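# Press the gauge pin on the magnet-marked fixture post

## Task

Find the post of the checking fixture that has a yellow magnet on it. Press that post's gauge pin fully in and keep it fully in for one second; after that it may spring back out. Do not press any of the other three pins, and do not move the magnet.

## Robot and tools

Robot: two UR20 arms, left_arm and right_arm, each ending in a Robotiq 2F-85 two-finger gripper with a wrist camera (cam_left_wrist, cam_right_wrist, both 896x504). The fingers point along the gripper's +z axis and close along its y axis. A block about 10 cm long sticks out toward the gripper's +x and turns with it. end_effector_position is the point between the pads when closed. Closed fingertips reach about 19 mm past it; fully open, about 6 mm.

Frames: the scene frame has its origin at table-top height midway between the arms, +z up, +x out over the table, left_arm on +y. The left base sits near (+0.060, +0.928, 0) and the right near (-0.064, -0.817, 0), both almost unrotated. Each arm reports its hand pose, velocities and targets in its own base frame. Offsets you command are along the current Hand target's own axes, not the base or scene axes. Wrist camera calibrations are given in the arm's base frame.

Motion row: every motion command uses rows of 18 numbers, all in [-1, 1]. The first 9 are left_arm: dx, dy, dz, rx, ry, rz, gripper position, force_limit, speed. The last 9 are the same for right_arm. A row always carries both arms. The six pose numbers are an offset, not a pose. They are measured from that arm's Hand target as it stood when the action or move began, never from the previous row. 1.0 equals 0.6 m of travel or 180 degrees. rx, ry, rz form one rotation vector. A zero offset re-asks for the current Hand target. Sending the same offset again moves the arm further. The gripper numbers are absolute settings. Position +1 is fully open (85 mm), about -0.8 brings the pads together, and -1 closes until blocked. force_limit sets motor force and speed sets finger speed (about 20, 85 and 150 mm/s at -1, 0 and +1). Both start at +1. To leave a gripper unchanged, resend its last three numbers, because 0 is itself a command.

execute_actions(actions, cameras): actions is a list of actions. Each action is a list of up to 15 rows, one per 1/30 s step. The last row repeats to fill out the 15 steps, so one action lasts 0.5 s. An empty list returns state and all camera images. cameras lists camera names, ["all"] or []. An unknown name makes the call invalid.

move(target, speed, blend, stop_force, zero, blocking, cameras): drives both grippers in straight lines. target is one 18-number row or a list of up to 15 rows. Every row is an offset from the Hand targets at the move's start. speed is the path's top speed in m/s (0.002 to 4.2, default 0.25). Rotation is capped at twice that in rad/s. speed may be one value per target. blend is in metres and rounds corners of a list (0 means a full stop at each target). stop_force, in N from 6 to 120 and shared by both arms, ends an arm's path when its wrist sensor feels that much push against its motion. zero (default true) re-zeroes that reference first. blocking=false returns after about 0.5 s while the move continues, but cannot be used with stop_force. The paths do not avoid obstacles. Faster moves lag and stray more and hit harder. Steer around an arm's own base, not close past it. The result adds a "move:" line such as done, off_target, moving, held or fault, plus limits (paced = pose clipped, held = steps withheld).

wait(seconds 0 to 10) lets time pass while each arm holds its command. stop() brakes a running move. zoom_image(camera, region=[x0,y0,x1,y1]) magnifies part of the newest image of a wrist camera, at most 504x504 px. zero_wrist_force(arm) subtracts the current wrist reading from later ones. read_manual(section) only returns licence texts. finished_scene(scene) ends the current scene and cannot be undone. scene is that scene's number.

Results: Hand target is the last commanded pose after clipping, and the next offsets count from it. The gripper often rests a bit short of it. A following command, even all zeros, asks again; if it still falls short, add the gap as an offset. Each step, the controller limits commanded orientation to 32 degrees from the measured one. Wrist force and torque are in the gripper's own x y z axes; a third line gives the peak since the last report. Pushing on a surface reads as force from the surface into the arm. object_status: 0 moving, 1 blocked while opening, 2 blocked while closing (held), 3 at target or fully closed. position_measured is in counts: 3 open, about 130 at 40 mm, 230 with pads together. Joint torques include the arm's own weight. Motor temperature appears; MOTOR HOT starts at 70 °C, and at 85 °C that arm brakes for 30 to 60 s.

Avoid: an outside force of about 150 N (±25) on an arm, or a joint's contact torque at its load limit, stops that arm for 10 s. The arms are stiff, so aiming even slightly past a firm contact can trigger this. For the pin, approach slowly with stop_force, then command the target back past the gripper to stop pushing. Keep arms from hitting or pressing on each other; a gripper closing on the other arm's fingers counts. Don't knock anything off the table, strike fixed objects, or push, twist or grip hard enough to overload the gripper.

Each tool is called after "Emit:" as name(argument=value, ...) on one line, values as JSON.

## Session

Emit:
execute_actions(actions=[])

Scene clock: 0.00 s.
left_arm: end_effector_position=(+1.6020, +0.5513, +0.3701) position_measured=3 object_status=3 end_effector_quat_wxyz=(-0.049, +0.940, +0.190, +0.279) | right_arm: end_effector_position=(+0.4481, +0.4679, +0.3319) position_measured=3 object_status=3 end_effector_quat_wxyz=(-0.272, +0.502, +0.649, +0.503)
Joint positions: left_arm=[0.193 -0.686 0.985 -2.439 -1.472 -3.319] | right_arm=[4.007 -1.969 -2.772 1.193 2.076 2.519]
Joint velocities: within noise
Joint torques (N m): no reading
Motor temperatures (°C): left_arm=[24 35 26 38 34 34] | right_arm=[28 35 36 37 34 38]
Wrist force (N): no reading
Wrist torque (N m): no reading
Wrist force, peak (N): no reading
Hand target: left_arm +1.6020, +0.5513, +0.3701; -0.049, +0.940, +0.190, +0.279 | right_arm +0.4481, +0.4679, +0.3319; -0.272, +0.502, +0.649, +0.503
Tool commands: left_gripper/position=+1.0 left_gripper/force_limit=+1.0 left_gripper/speed=+1.0 right_gripper/position=+1.0 right_gripper/force_limit=+1.0 right_gripper/speed=+1.0
camera_calibration:
cam_left_wrist: T_world_to_cam=[[0.359759, -0.933045, -0.000644322, -0.0546982], [-0.905937, -0.349141, -0.239538, 1.75183], [0.223274, 0.0867594, -0.970887, 0.0836019], [0, 0, 0, 1]] pos_world=[1.58806, 0.553346, 0.500761]
cam_right_wrist: T_world_to_cam=[[0.936397, -0.0141338, 0.350658, -0.517198], [0.256442, -0.654562, -0.711187, 0.443258], [0.239579, 0.755877, -0.609305, -0.132345], [0, 0, 0, 1]] pos_world=[0.40234, 0.382866, 0.41596]

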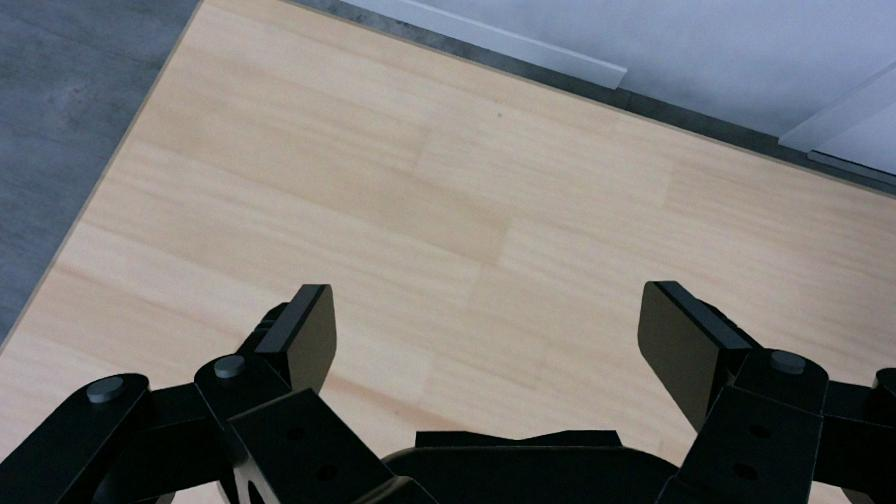

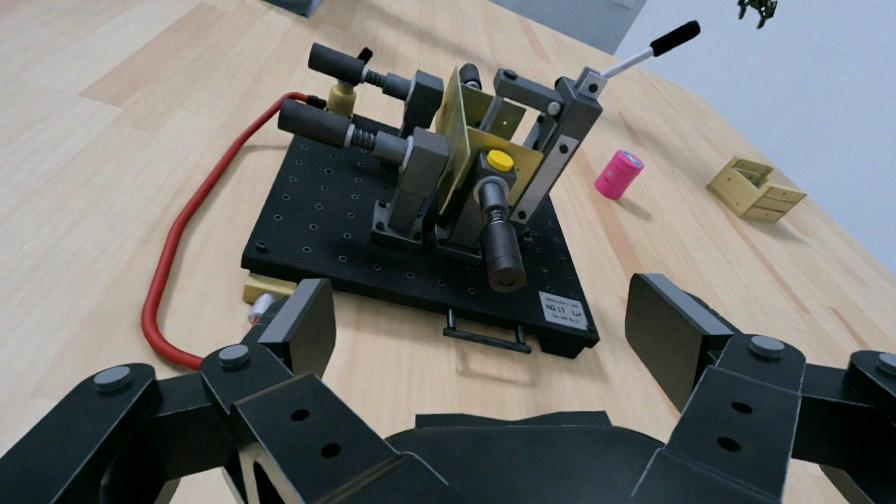

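Emit:
zoom_image(camera="cam_right_wrist", region=[400, 120, 600, 320])

Scaled by 2.520 from the camera's 896x504 image, which has a finer 1280x720 frame.

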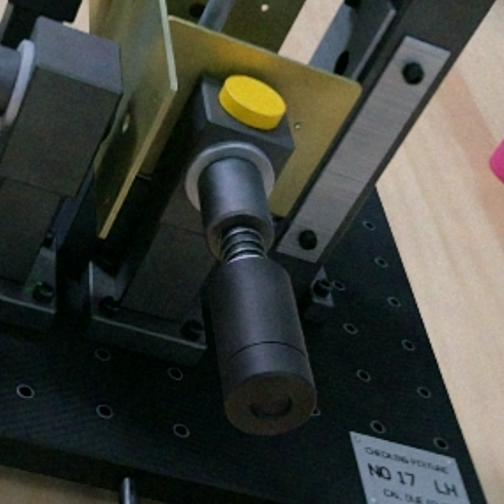

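Emit:
move(target=[0,0,0,0,0,0,1,1,1,-0.219,0.061,0.3423,0.0476,0.0115,0.1146,-0.85,-1,0], speed=0.3, cameras=["cam_right_wrist"])

Emit:
zoom_image(camera="cam_right_wrist", region=[370, 20, 590, 300])

Scene clock: 4.37 s.
left_arm: end_effector_position=(+1.6020, +0.5513, +0.3701) position_measured=3 object_status=3 end_effector_quat_wxyz=(-0.049, +0.940, +0.190, +0.279) | right_arm: end_effector_position=(+0.5588, +0.6078, +0.1619) position_measured=232 object_status=3 end_effector_quat_wxyz=(-0.406, +0.579, +0.579, +0.405)
Joint positions: left_arm=[0.193 -0.686 0.985 -2.439 -1.472 -3.319] | right_arm=[3.947 -2.332 -2.475 1.197 2.28 2.824]
Joint torques (N m): left_arm=[-1.06 -271.68 -102.31 -11.71 1.22 -1.06] | right_arm=[-19.75 123.13 17.36 2.6 6.02 5.96]
Wrist force (N): left_arm=[0.3 0.1 0.0] | right_arm=[-1.0 0.6 -0.5]
Wrist torque (N m): left_arm=[0.02 -0.05 -0.01] | right_arm=[0.23 0.33 -0.45]
Wrist force, peak (N): left_arm=[0.6 -0.5 -0.3] | right_arm=[-2.6 2.0 2.5]
Hand target: left_arm +1.6020, +0.5513, +0.3701; -0.049, +0.940, +0.190, +0.279 | right_arm +0.5589, +0.6079, +0.1618; -0.406, +0.579, +0.579, +0.405
Off the commanded pose: left_arm 0.000 m, 0 deg | right_arm 0.000 m, 0 deg.
move: done
camera_calibration:
cam_right_wrist: T_world_to_cam=[[0.999503, -0.00314108, -0.0313522, -0.539291], [-0.0264312, -0.625245, -0.77998, 0.536939], [-0.0171528, 0.780422, -0.625018, -0.237056], [0, 0, 0, 1]] pos_world=[0.549149, 0.519028, 0.253729]
Images, in order (width x height): cam_right_wrist 896x504.

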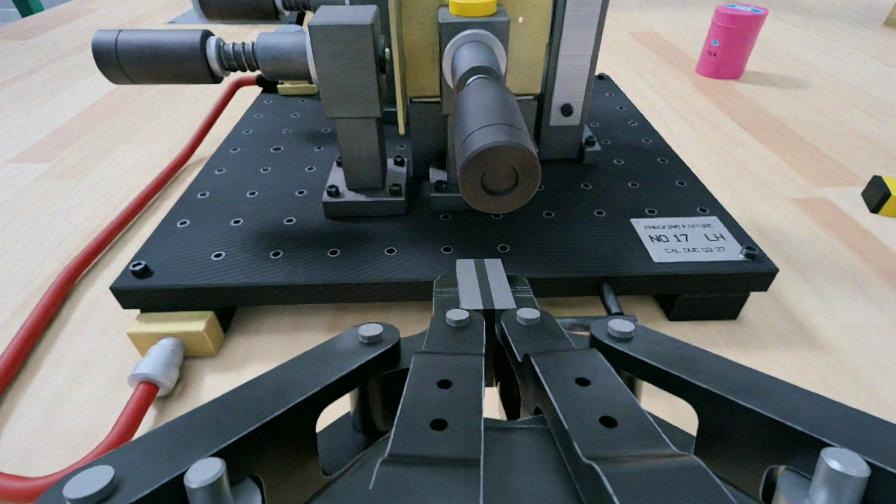

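Scaled by 1.800 from the camera's 896x504 image, which has a finer 1280x720 frame.

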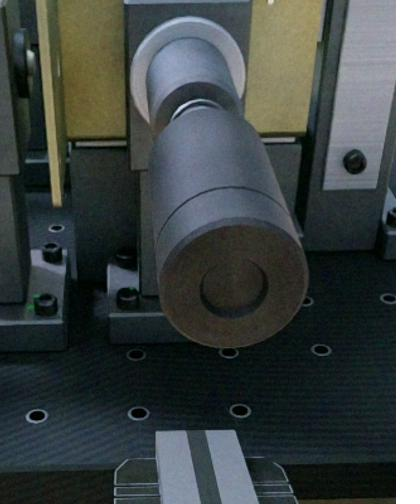

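Emit:
move(target=[[0,0,0,0,0,0,1,1,1,0.016,0.0148,0.0439,0,0,0,-0.85,-1,0],[0,0,0,0,0,0,1,1,1,0.0428,0.0148,0.1175,0,0,0,-0.85,-1,0]], speed=[0.08,0.035], stop_force=9, cameras=["cam_right_wrist"])

Emit:
zoom_image(camera="cam_right_wrist", region=[370, 20, 590, 300])

Scene clock: 8.00 s.
left_arm: end_effector_position=(+1.6020, +0.5513, +0.3701) position_measured=3 object_status=3 end_effector_quat_wxyz=(-0.049, +0.940, +0.190, +0.279) | right_arm: end_effector_position=(+0.5677, +0.6668, +0.1618) position_measured=232 object_status=3 end_effector_quat_wxyz=(-0.406, +0.579, +0.579, +0.405)
Joint positions: left_arm=[0.193 -0.686 0.985 -2.439 -1.472 -3.319] | right_arm=[4.001 -2.33 -2.418 1.158 2.232 2.855]
Joint torques (N m): left_arm=[0.14 -273.05 -104.73 -11.47 1.21 -1.1] | right_arm=[-15.99 175.17 -4.29 14.5 7.42 -7.43]
Wrist force (N): left_arm=[0.4 -0.4 -0.2] | right_arm=[-3.6 1.7 -6.2]
Wrist torque (N m): left_arm=[-0.06 -0.07 0.00] | right_arm=[0.11 0.35 0.02]
Wrist force, peak (N): left_arm=[0.6 -0.2 -0.2] | right_arm=[-4.3 -3.0 -8.9]
Hand target: left_arm +1.6020, +0.5513, +0.3701; -0.049, +0.940, +0.190, +0.279 | right_arm +0.5677, +0.6668, +0.1618; -0.406, +0.579, +0.579, +0.405 (not the last commanded pose)
Off the commanded pose: left_arm 0.000 m, 0 deg | right_arm 0.016 m, 0 deg.
move: contact (right_arm); path passed 1 of 2 targets
camera_calibration:
cam_right_wrist: T_world_to_cam=[[0.999499, -0.00312606, -0.0314944, -0.547974], [-0.0265338, -0.625196, -0.780017, 0.573961], [-0.0172518, 0.780462, -0.624965, -0.282914], [0, 0, 0, 1]] pos_world=[0.558048, 0.577929, 0.253629]
Images, in order (width x height): cam_right_wrist 896x504.

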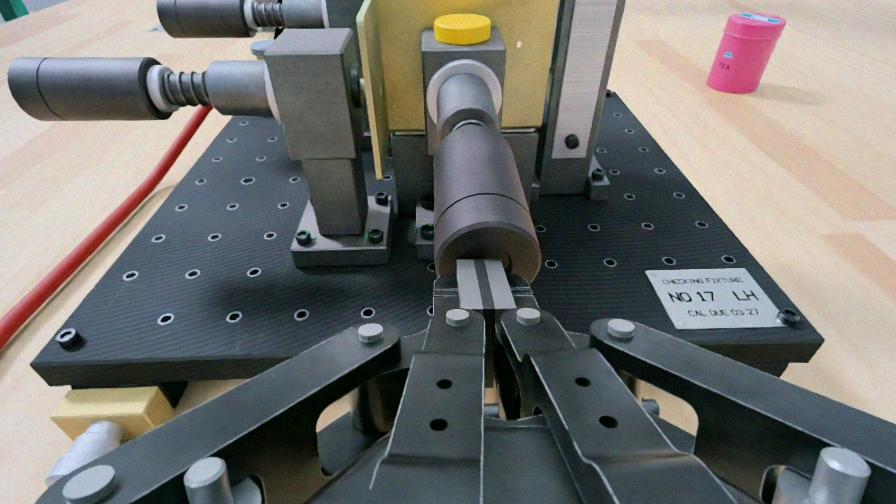

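Scaled by 1.800 from the camera's 896x504 image, which has a finer 1280x720 frame.

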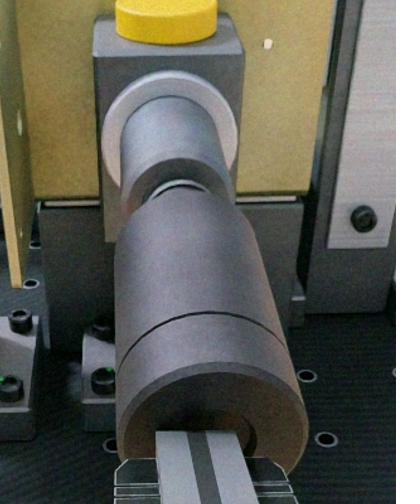

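Emit:
move(target=[[0,0,0,0,0,0,1,1,1,0.0068,0,0.0188,0,0,0,-0.85,-1,0],[0,0,0,0,0,0,1,1,1,0.01995,0,0.0548,0,0,0,-0.85,-1,0]], speed=[0.05,0.006], stop_force=45, zero=false, cameras=["cam_right_wrist"])

Emit:
zoom_image(camera="cam_right_wrist", region=[370, 20, 590, 300])

Scene clock: 10.23 s.
left_arm: end_effector_position=(+1.6020, +0.5513, +0.3701) position_measured=3 object_status=3 end_effector_quat_wxyz=(-0.049, +0.940, +0.190, +0.279) | right_arm: end_effector_position=(+0.5677, +0.6808, +0.1619) position_measured=232 object_status=3 end_effector_quat_wxyz=(-0.406, +0.579, +0.579, +0.405)
Joint positions: left_arm=[0.193 -0.686 0.985 -2.439 -1.472 -3.319] | right_arm=[4.015 -2.33 -2.407 1.151 2.219 2.863]
Joint torques (N m): left_arm=[-0.02 -274.27 -100.58 -12.16 1.14 -0.79] | right_arm=[4.96 141.75 22.49 7.77 4.63 -6.74]
Wrist force (N): left_arm=[0.3 0.0 -0.3] | right_arm=[-10.2 -7.6 -50.8]
Wrist torque (N m): left_arm=[0.00 -0.06 -0.01] | right_arm=[0.28 0.49 -0.36]
Wrist force, peak (N): left_arm=[0.4 -0.2 -0.4] | right_arm=[-14.8 -6.0 -68.8]
Hand target: left_arm +1.6020, +0.5513, +0.3701; -0.049, +0.940, +0.190, +0.279 | right_arm +0.5677, +0.6808, +0.1619; -0.406, +0.579, +0.579, +0.405 (not the last commanded pose)
Off the commanded pose: left_arm 0.000 m, 0 deg | right_arm 0.021 m, 0 deg.
move: contact (right_arm); path passed 1 of 2 targets
camera_calibration:
cam_right_wrist: T_world_to_cam=[[0.999496, -0.0031897, -0.0315714, -0.547871], [-0.0266338, -0.625193, -0.780015, 0.58283], [-0.0172502, 0.780463, -0.624964, -0.293921], [0, 0, 0, 1]] pos_world=[0.558048, 0.592029, 0.253629]
Images, in order (width x height): cam_right_wrist 896x504.

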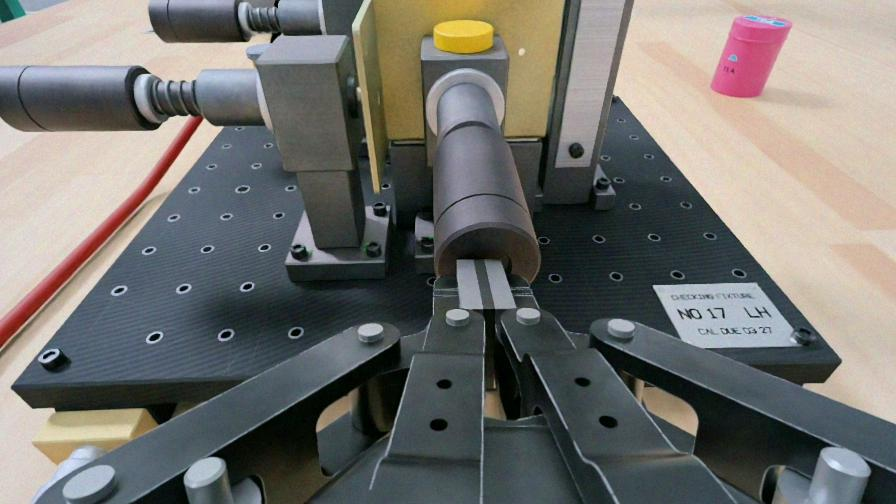

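Scaled by 1.800 from the camera's 896x504 image, which has a finer 1280x720 frame.

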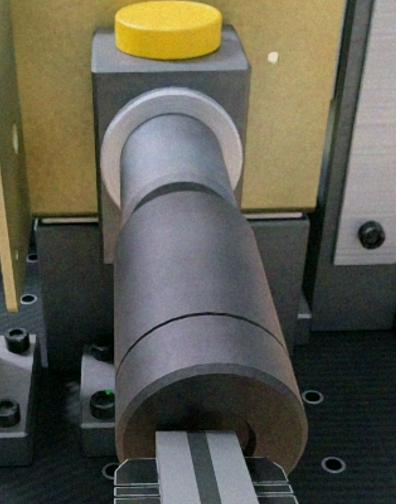

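Emit:
wait(seconds=1.1)

Emit:
move(target=[0,0,0,0,0,0,1,1,1,-0.0228,0,-0.0627,0,0,0,-0.85,-1,0], speed=0.08, cameras=["cam_right_wrist"])

Scene clock: 11.53 s.
left_arm: end_effector_position=(+1.6020, +0.5513, +0.3701) position_measured=3 object_status=3 end_effector_quat_wxyz=(-0.049, +0.940, +0.190, +0.279) | right_arm: end_effector_position=(+0.5677, +0.6808, +0.1619) position_measured=232 object_status=3 end_effector_quat_wxyz=(-0.406, +0.579, +0.579, +0.405)
Joint positions: left_arm=[0.193 -0.686 0.985 -2.439 -1.472 -3.319] | right_arm=[4.015 -2.33 -2.407 1.151 2.219 2.863]
Joint torques (N m): left_arm=[2.01 -274.17 -102.04 -12.11 1.32 -0.46] | right_arm=[2.83 149.27 18.41 7.43 5.14 -6.83]
Wrist force (N): left_arm=[0.5 -0.3 0.1] | right_arm=[-8.9 -7.3 -48.1]
Wrist torque (N m): left_arm=[-0.06 -0.08 0.00] | right_arm=[0.32 0.47 -0.36]
Wrist force, peak (N): left_arm=[0.6 -0.3 -0.3] | right_arm=[-10.5 -7.4 -50.6]
Hand target: left_arm +1.6020, +0.5513, +0.3701; -0.049, +0.940, +0.190, +0.279 | right_arm +0.5677, +0.6808, +0.1619; -0.406, +0.579, +0.579, +0.405 (not the last commanded pose)
Tool commands: left_gripper/position=+1.0 left_gripper/force_limit=+1.0 left_gripper/speed=+1.0 right_gripper/position=-0.85 right_gripper/force_limit=-1.0 right_gripper/speed=+0.0
Off the commanded pose: left_arm 0.000 m, 0 deg | right_arm 0.021 m, 0 deg.
wait: 1.10 s; at rest from the start

Scene clock: 12.43 s.
left_arm: end_effector_position=(+1.6020, +0.5513, +0.3701) position_measured=3 object_status=3 end_effector_quat_wxyz=(-0.049, +0.940, +0.190, +0.279) | right_arm: end_effector_position=(+0.5677, +0.6410, +0.1619) position_measured=232 object_status=3 end_effector_quat_wxyz=(-0.406, +0.579, +0.579, +0.405)
Joint positions: left_arm=[0.193 -0.686 0.985 -2.439 -1.472 -3.319] | right_arm=[3.973 -2.33 -2.439 1.169 2.256 2.84]
Joint torques (N m): left_arm=[-0.68 -275.99 -102.79 -11.43 1.07 -0.21] | right_arm=[-12.81 174.94 -10.54 13.81 6.64 -7.74]
Wrist force (N): left_arm=[0.4 0.1 -0.2] | right_arm=[-1.0 0.1 -0.5]
Wrist torque (N m): left_arm=[0.02 -0.06 0.00] | right_arm=[0.16 0.33 0.03]
Wrist force, peak (N): left_arm=[0.3 -0.5 -0.2] | right_arm=[-8.9 -7.4 -47.2]
Hand target: left_arm +1.6020, +0.5513, +0.3701; -0.049, +0.940, +0.190, +0.279 | right_arm +0.5677, +0.6408, +0.1619; -0.406, +0.579, +0.579, +0.405
Off the commanded pose: left_arm 0.000 m, 0 deg | right_arm 0.000 m, 0 deg.
move: done
camera_calibration:
cam_right_wrist: T_world_to_cam=[[0.999499, -0.00312547, -0.0314937, -0.548052], [-0.0265329, -0.625196, -0.780017, 0.557908], [-0.0172518, 0.780462, -0.624965, -0.262716], [0, 0, 0, 1]] pos_world=[0.558048, 0.552129, 0.253729]
Images, in order (width x height): cam_right_wrist 896x504.

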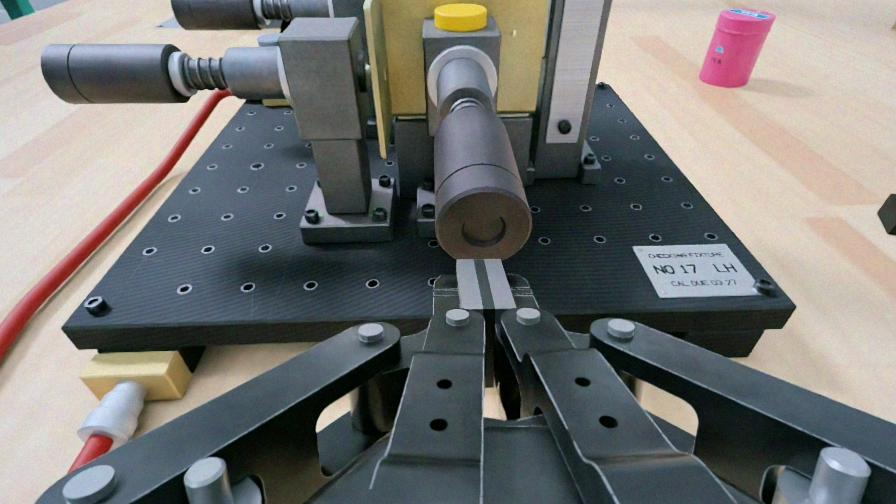

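Emit:
finished_scene(scene=2)

The scene is finished: the task was done.


## Next scene

The same job, from a new start.

Emit:
execute_actions(actions=[])

Scene clock: 0.00 s.
left_arm: end_effector_position=(+0.3071, -0.4220, +0.1602) position_measured=3 object_status=3 end_effector_quat_wxyz=(+0.066, +0.956, -0.074, +0.275) | right_arm: end_effector_position=(+0.4900, -0.3027, +0.2369) position_measured=3 object_status=3 end_effector_quat_wxyz=(+0.548, -0.467, -0.511, -0.471)
Joint positions: left_arm=[-1.763 -1.739 2.857 -2.766 -1.003 1.555] | right_arm=[2.511 -2.074 -2.06 -2.212 2.389 -0.015]
Joint velocities: within noise
Joint torques (N m): no reading
Motor temperatures (°C): left_arm=[24 35 26 38 34 33] | right_arm=[28 35 35 36 33 38]
Wrist force (N): no reading
Wrist torque (N m): no reading
Wrist force, peak (N): no reading
Hand target: left_arm +0.3071, -0.4220, +0.1602; +0.066, +0.956, -0.074, +0.275 | right_arm +0.4900, -0.3027, +0.2369; +0.548, -0.467, -0.511, -0.471
Tool commands: left_gripper/position=+1.0 left_gripper/force_limit=+1.0 left_gripper/speed=+1.0 right_gripper/position=+1.0 right_gripper/force_limit=+1.0 right_gripper/speed=+1.0
camera_calibration:
cam_left_wrist: T_world_to_cam=[[-0.204299, -0.976285, 0.0716159, -0.353754], [-0.955218, 0.182823, -0.232669, 0.427195], [0.214058, -0.115943, -0.969916, 0.170568], [0, 0, 0, 1]] pos_world=[0.299281, -0.40369, 0.290166]
cam_right_wrist: T_world_to_cam=[[0.98966, 0.130322, -0.059914, -0.419077], [-0.0206188, -0.284112, -0.958569, 0.167032], [-0.141945, 0.949893, -0.278487, 0.549542], [0, 0, 0, 1]] pos_world=[0.496192, -0.419935, 0.288044]

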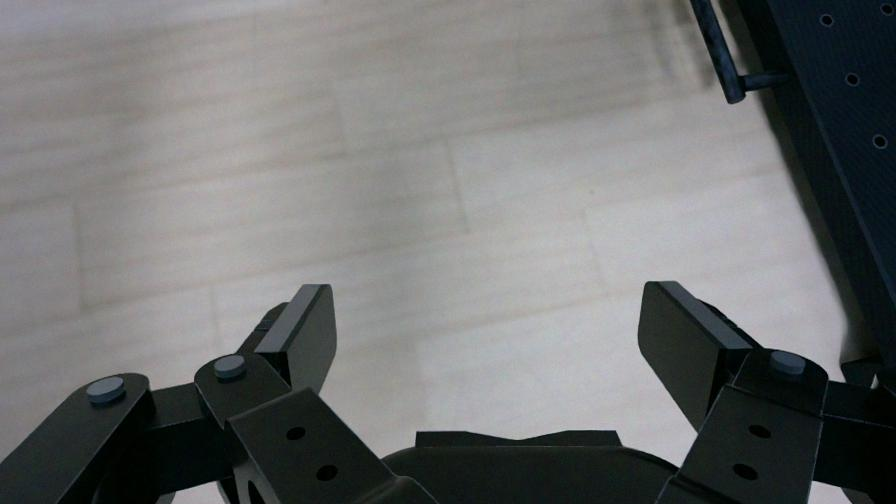

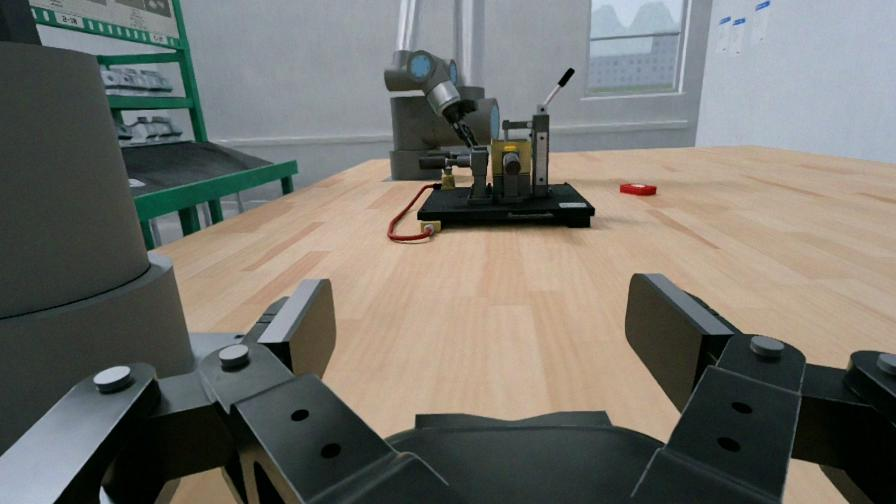

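Emit:
zoom_image(camera="cam_right_wrist", region=[380, 40, 620, 250])

Emit:
zoom_image(camera="cam_right_wrist", region=[410, 110, 570, 230])

Scaled by 2.100 from the camera's 896x504 image, which has a finer 1280x720 frame.

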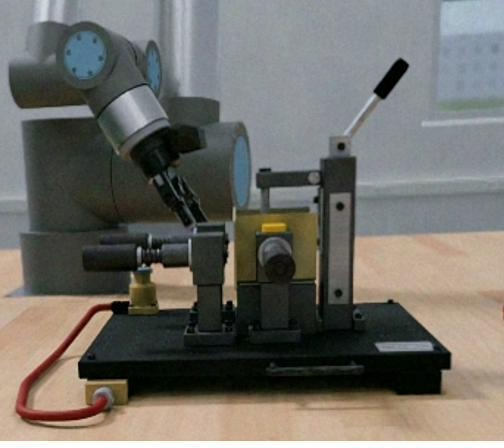

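Scaled by 3.150 from the camera's 896x504 image, which has a finer 1280x720 frame.

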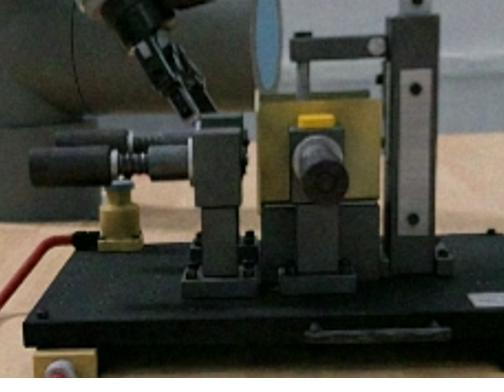

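Emit:
move(target=[0,0,0,0,0,0,1,1,1,0.0038,0.2063,0.955,-0.0398,-0.1239,-0.0035,-0.85,-1,0], speed=0.4, cameras=["cam_right_wrist"])

Emit:
zoom_image(camera="cam_right_wrist", region=[340, 10, 540, 210])

Scene clock: 5.27 s.
left_arm: end_effector_position=(+0.3071, -0.4220, +0.1602) position_measured=3 object_status=3 end_effector_quat_wxyz=(+0.066, +0.956, -0.074, +0.275) | right_arm: end_effector_position=(+0.5439, +0.2805, +0.2599) position_measured=232 object_status=3 end_effector_quat_wxyz=(-0.406, +0.579, +0.579, +0.405)
Joint positions: left_arm=[-1.763 -1.739 2.857 -2.766 -1.003 1.555] | right_arm=[3.453 -2.05 -2.679 0.715 2.679 2.325]
Joint torques (N m): left_arm=[-1.29 -12.77 -55.36 -10.45 3.25 -1.34] | right_arm=[15.42 93.76 -4.03 14.3 0.17 6.53]
Wrist force (N): left_arm=[-0.3 0.0 0.0] | right_arm=[0.6 -0.4 0.6]
Wrist torque (N m): left_arm=[-0.01 0.07 0.00] | right_arm=[0.15 0.17 -0.42]
Wrist force, peak (N): left_arm=[0.3 0.3 -0.4] | right_arm=[0.2 2.2 5.5]
Hand target: left_arm +0.3071, -0.4220, +0.1602; +0.066, +0.956, -0.074, +0.275 | right_arm +0.5439, +0.2806, +0.2599; -0.406, +0.579, +0.579, +0.405
Off the commanded pose: left_arm 0.000 m, 0 deg | right_arm 0.000 m, 0 deg.
move: done
camera_calibration:
cam_right_wrist: T_world_to_cam=[[0.999509, -0.0021348, -0.0312616, -0.522686], [-0.0257435, -0.624725, -0.78042, 0.407954], [-0.0178639, 0.780842, -0.624474, 0.0794166], [0, 0, 0, 1]] pos_world=[0.53435, 0.191732, 0.351629]
Images, in order (width x height): cam_right_wrist 896x504.

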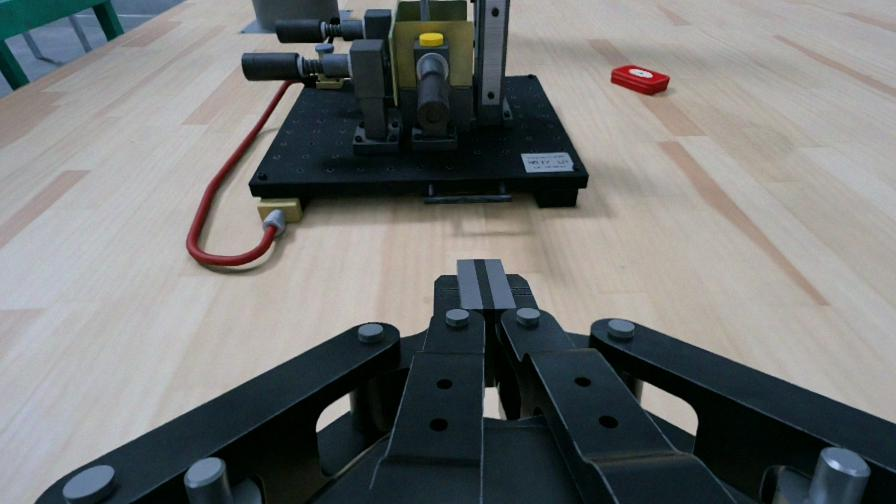

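Scaled by 2.520 from the camera's 896x504 image, which has a finer 1280x720 frame.

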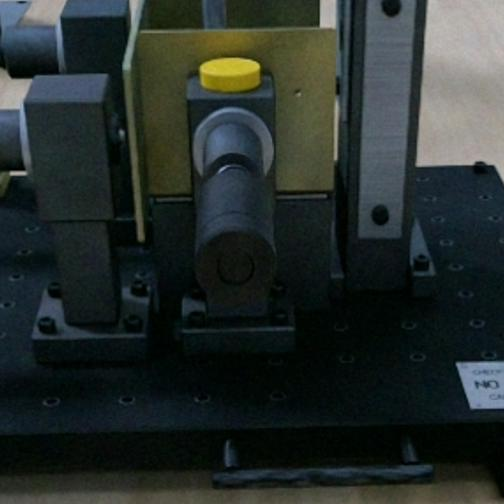

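Emit:
move(target=[0,0,0,0,0,0,1,1,1,0.0258,-0.0442,0.5482,0,0,0,-0.85,-1,0], speed=0.3, cameras=["cam_right_wrist"])

Emit:
zoom_image(camera="cam_right_wrist", region=[370, 20, 590, 300])

Scene clock: 7.73 s.
left_arm: end_effector_position=(+0.3071, -0.4220, +0.1602) position_measured=3 object_status=3 end_effector_quat_wxyz=(+0.066, +0.956, -0.074, +0.275) | right_arm: end_effector_position=(+0.5171, +0.5947, +0.1621) position_measured=232 object_status=3 end_effector_quat_wxyz=(-0.406, +0.579, +0.579, +0.405)
Joint positions: left_arm=[-1.763 -1.739 2.857 -2.766 -1.003 1.555] | right_arm=[3.984 -2.345 -2.533 1.283 2.247 2.846]
Joint torques (N m): left_arm=[-0.71 -14.82 -57.73 -10.16 3.27 -1.38] | right_arm=[26.42 132.74 7.42 12.96 -2.57 4.58]
Wrist force (N): left_arm=[-0.1 -0.1 -0.2] | right_arm=[-0.4 0.0 1.2]
Wrist torque (N m): left_arm=[-0.01 0.02 0.00] | right_arm=[0.33 0.06 -0.32]
Wrist force, peak (N): left_arm=[0.4 0.1 -0.4] | right_arm=[-0.2 -0.7 4.9]
Hand target: left_arm +0.3071, -0.4220, +0.1602; +0.066, +0.956, -0.074, +0.275 | right_arm +0.5171, +0.5949, +0.1620; -0.406, +0.579, +0.579, +0.405
Off the commanded pose: left_arm 0.000 m, 0 deg | right_arm 0.000 m, 0 deg.
move: done
camera_calibration:
cam_right_wrist: T_world_to_cam=[[0.999508, -0.00227249, -0.031274, -0.498212], [-0.0258406, -0.624661, -0.780468, 0.527194], [-0.017762, 0.780893, -0.624413, -0.227491], [0, 0, 0, 1]] pos_world=[0.50755, 0.505832, 0.253829]
Images, in order (width x height): cam_right_wrist 896x504.

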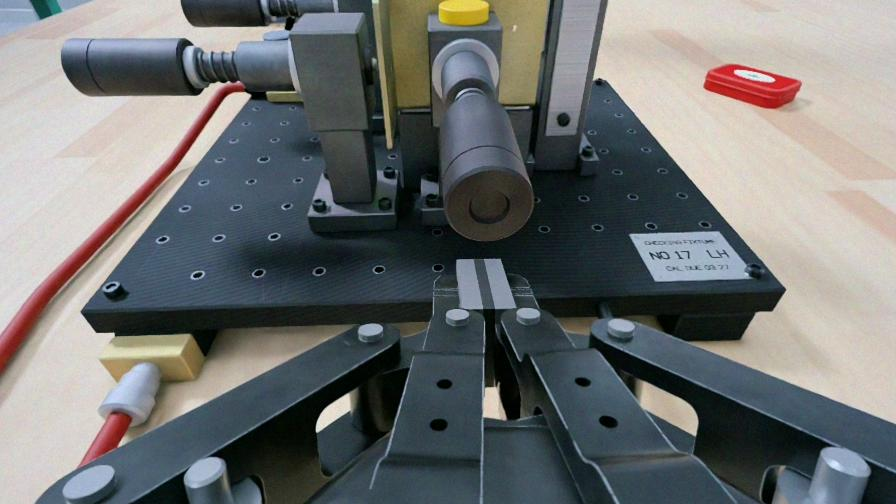

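Scaled by 1.800 from the camera's 896x504 image, which has a finer 1280x720 frame.

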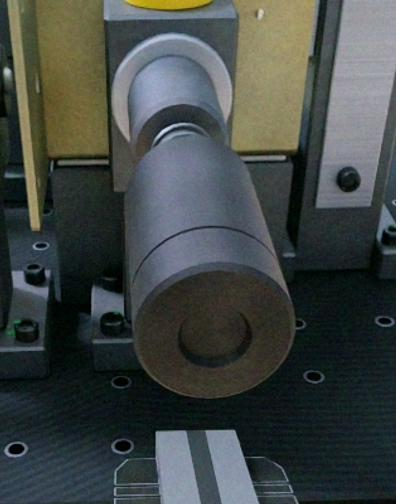

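Emit:
move(target=[[0,0,0,0,0,0,1,1,1,0.0114,0.0067,0.0313,0,0,0,-0.85,-1,0],[0,0,0,0,0,0,1,1,1,0.0279,0.0067,0.0767,0,0,0,-0.85,-1,0],[0,0,0,0,0,0,1,1,1,0.0485,0.0067,0.1331,0,0,0,-0.85,-1,0]], speed=[0.08,0.05,0.006], stop_force=42, cameras=["cam_right_wrist"])

Emit:
zoom_image(camera="cam_right_wrist", region=[370, 20, 590, 300])

Scene clock: 11.17 s.
left_arm: end_effector_position=(+0.3071, -0.4220, +0.1602) position_measured=3 object_status=3 end_effector_quat_wxyz=(+0.066, +0.956, -0.074, +0.275) | right_arm: end_effector_position=(+0.5211, +0.6489, +0.1620) position_measured=232 object_status=3 end_effector_quat_wxyz=(-0.406, +0.579, +0.579, +0.405)
Joint positions: left_arm=[-1.763 -1.739 2.857 -2.766 -1.003 1.555] | right_arm=[4.04 -2.338 -2.485 1.246 2.197 2.876]
Joint torques (N m): left_arm=[-1.42 -11.54 -54.15 -10.2 3.62 -1.04] | right_arm=[6.63 149.5 15.9 8.71 5.24 -7.39]
Wrist force (N): left_arm=[0.1 0.0 0.0] | right_arm=[-15.0 -6.5 -46.6]
Wrist torque (N m): left_arm=[0.00 -0.01 0.00] | right_arm=[0.69 0.04 -0.37]
Wrist force, peak (N): left_arm=[0.5 0.1 -0.3] | right_arm=[-18.3 -4.7 -64.4]
Hand target: left_arm +0.3071, -0.4220, +0.1602; +0.066, +0.956, -0.074, +0.275 | right_arm +0.5211, +0.6489, +0.1620; -0.406, +0.579, +0.579, +0.405 (not the last commanded pose)
Off the commanded pose: left_arm 0.000 m, 0 deg | right_arm 0.031 m, 0 deg.
move: contact (right_arm); path passed 2 of 3 targets
camera_calibration:
cam_right_wrist: T_world_to_cam=[[0.999508, -0.00227249, -0.031274, -0.50199], [-0.0258406, -0.624661, -0.780468, 0.561074], [-0.017762, 0.780893, -0.624413, -0.269809], [0, 0, 0, 1]] pos_world=[0.51145, 0.560032, 0.253729]
Images, in order (width x height): cam_right_wrist 896x504.

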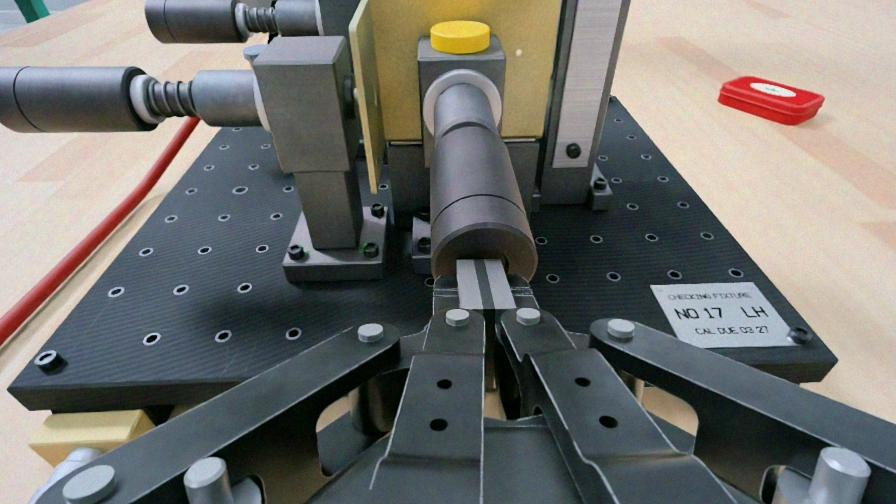

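Scaled by 1.800 from the camera's 896x504 image, which has a finer 1280x720 frame.

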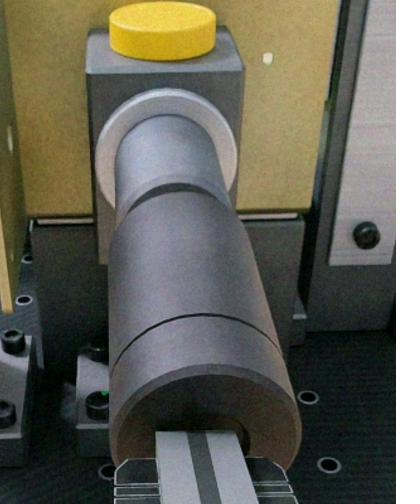

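Emit:
wait(seconds=1.1)

Emit:
move(target=[0,0,0,0,0,0,1,1,1,-0.0228,0,-0.0627,0,0,0,-0.85,-1,0], speed=0.08, cameras=["cam_right_wrist"])

Scene clock: 12.47 s.
left_arm: end_effector_position=(+0.3071, -0.4220, +0.1602) position_measured=3 object_status=3 end_effector_quat_wxyz=(+0.066, +0.956, -0.074, +0.275) | right_arm: end_effector_position=(+0.5211, +0.6489, +0.1620) position_measured=232 object_status=3 end_effector_quat_wxyz=(-0.406, +0.579, +0.579, +0.405)
Joint positions: left_arm=[-1.763 -1.739 2.857 -2.766 -1.003 1.555] | right_arm=[4.04 -2.338 -2.485 1.246 2.197 2.876]
Joint torques (N m): left_arm=[1.64 -13.68 -57.88 -9.88 3.65 -1.01] | right_arm=[3.57 134.67 12.79 9.31 4.99 -6.97]
Wrist force (N): left_arm=[0.2 -0.1 -0.5] | right_arm=[-13.8 -6.6 -44.0]
Wrist torque (N m): left_arm=[-0.01 -0.03 0.00] | right_arm=[0.67 0.05 -0.36]
Wrist force, peak (N): left_arm=[0.2 -0.1 -0.5] | right_arm=[-15.1 -6.8 -46.2]
Hand target: left_arm +0.3071, -0.4220, +0.1602; +0.066, +0.956, -0.074, +0.275 | right_arm +0.5211, +0.6489, +0.1620; -0.406, +0.579, +0.579, +0.405 (not the last commanded pose)
Tool commands: left_gripper/position=+1.0 left_gripper/force_limit=+1.0 left_gripper/speed=+1.0 right_gripper/position=-0.85 right_gripper/force_limit=-1.0 right_gripper/speed=+0.0
Off the commanded pose: left_arm 0.000 m, 0 deg | right_arm 0.031 m, 0 deg.
wait: 1.10 s; at rest from the start

Scene clock: 13.37 s.
left_arm: end_effector_position=(+0.3071, -0.4220, +0.1602) position_measured=3 object_status=3 end_effector_quat_wxyz=(+0.066, +0.956, -0.074, +0.275) | right_arm: end_effector_position=(+0.5211, +0.6090, +0.1620) position_measured=232 object_status=3 end_effector_quat_wxyz=(-0.406, +0.579, +0.579, +0.405)
Joint positions: left_arm=[-1.763 -1.739 2.857 -2.766 -1.003 1.555] | right_arm=[3.996 -2.342 -2.518 1.268 2.237 2.852]
Joint torques (N m): left_arm=[-2.92 -15.16 -54.59 -10.27 3.49 -1.25] | right_arm=[-24.11 126.87 -13.34 13.63 7.71 -7.6]
Wrist force (N): left_arm=[0.1 0.0 0.2] | right_arm=[-0.1 -0.2 1.5]
Wrist torque (N m): left_arm=[0.00 -0.02 0.00] | right_arm=[0.32 -0.03 0.11]
Wrist force, peak (N): left_arm=[-0.5 -0.1 -0.2] | right_arm=[-13.9 -6.5 -43.5]
Hand target: left_arm +0.3071, -0.4220, +0.1602; +0.066, +0.956, -0.074, +0.275 | right_arm +0.5211, +0.6088, +0.1620; -0.406, +0.579, +0.579, +0.405
Off the commanded pose: left_arm 0.000 m, 0 deg | right_arm 0.000 m, 0 deg.
move: done
camera_calibration:
cam_right_wrist: T_world_to_cam=[[0.999508, -0.00227249, -0.031274, -0.502181], [-0.0258406, -0.624661, -0.780468, 0.536152], [-0.017762, 0.780893, -0.624413, -0.238649], [0, 0, 0, 1]] pos_world=[0.51155, 0.520132, 0.253729]
Images, in order (width x height): cam_right_wrist 896x504.

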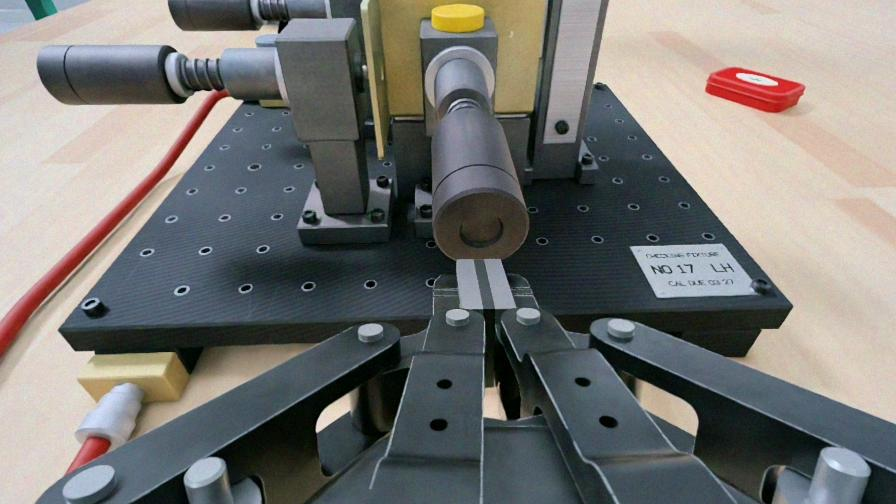

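Emit:
finished_scene(scene=3)

The scene is finished: the task was done.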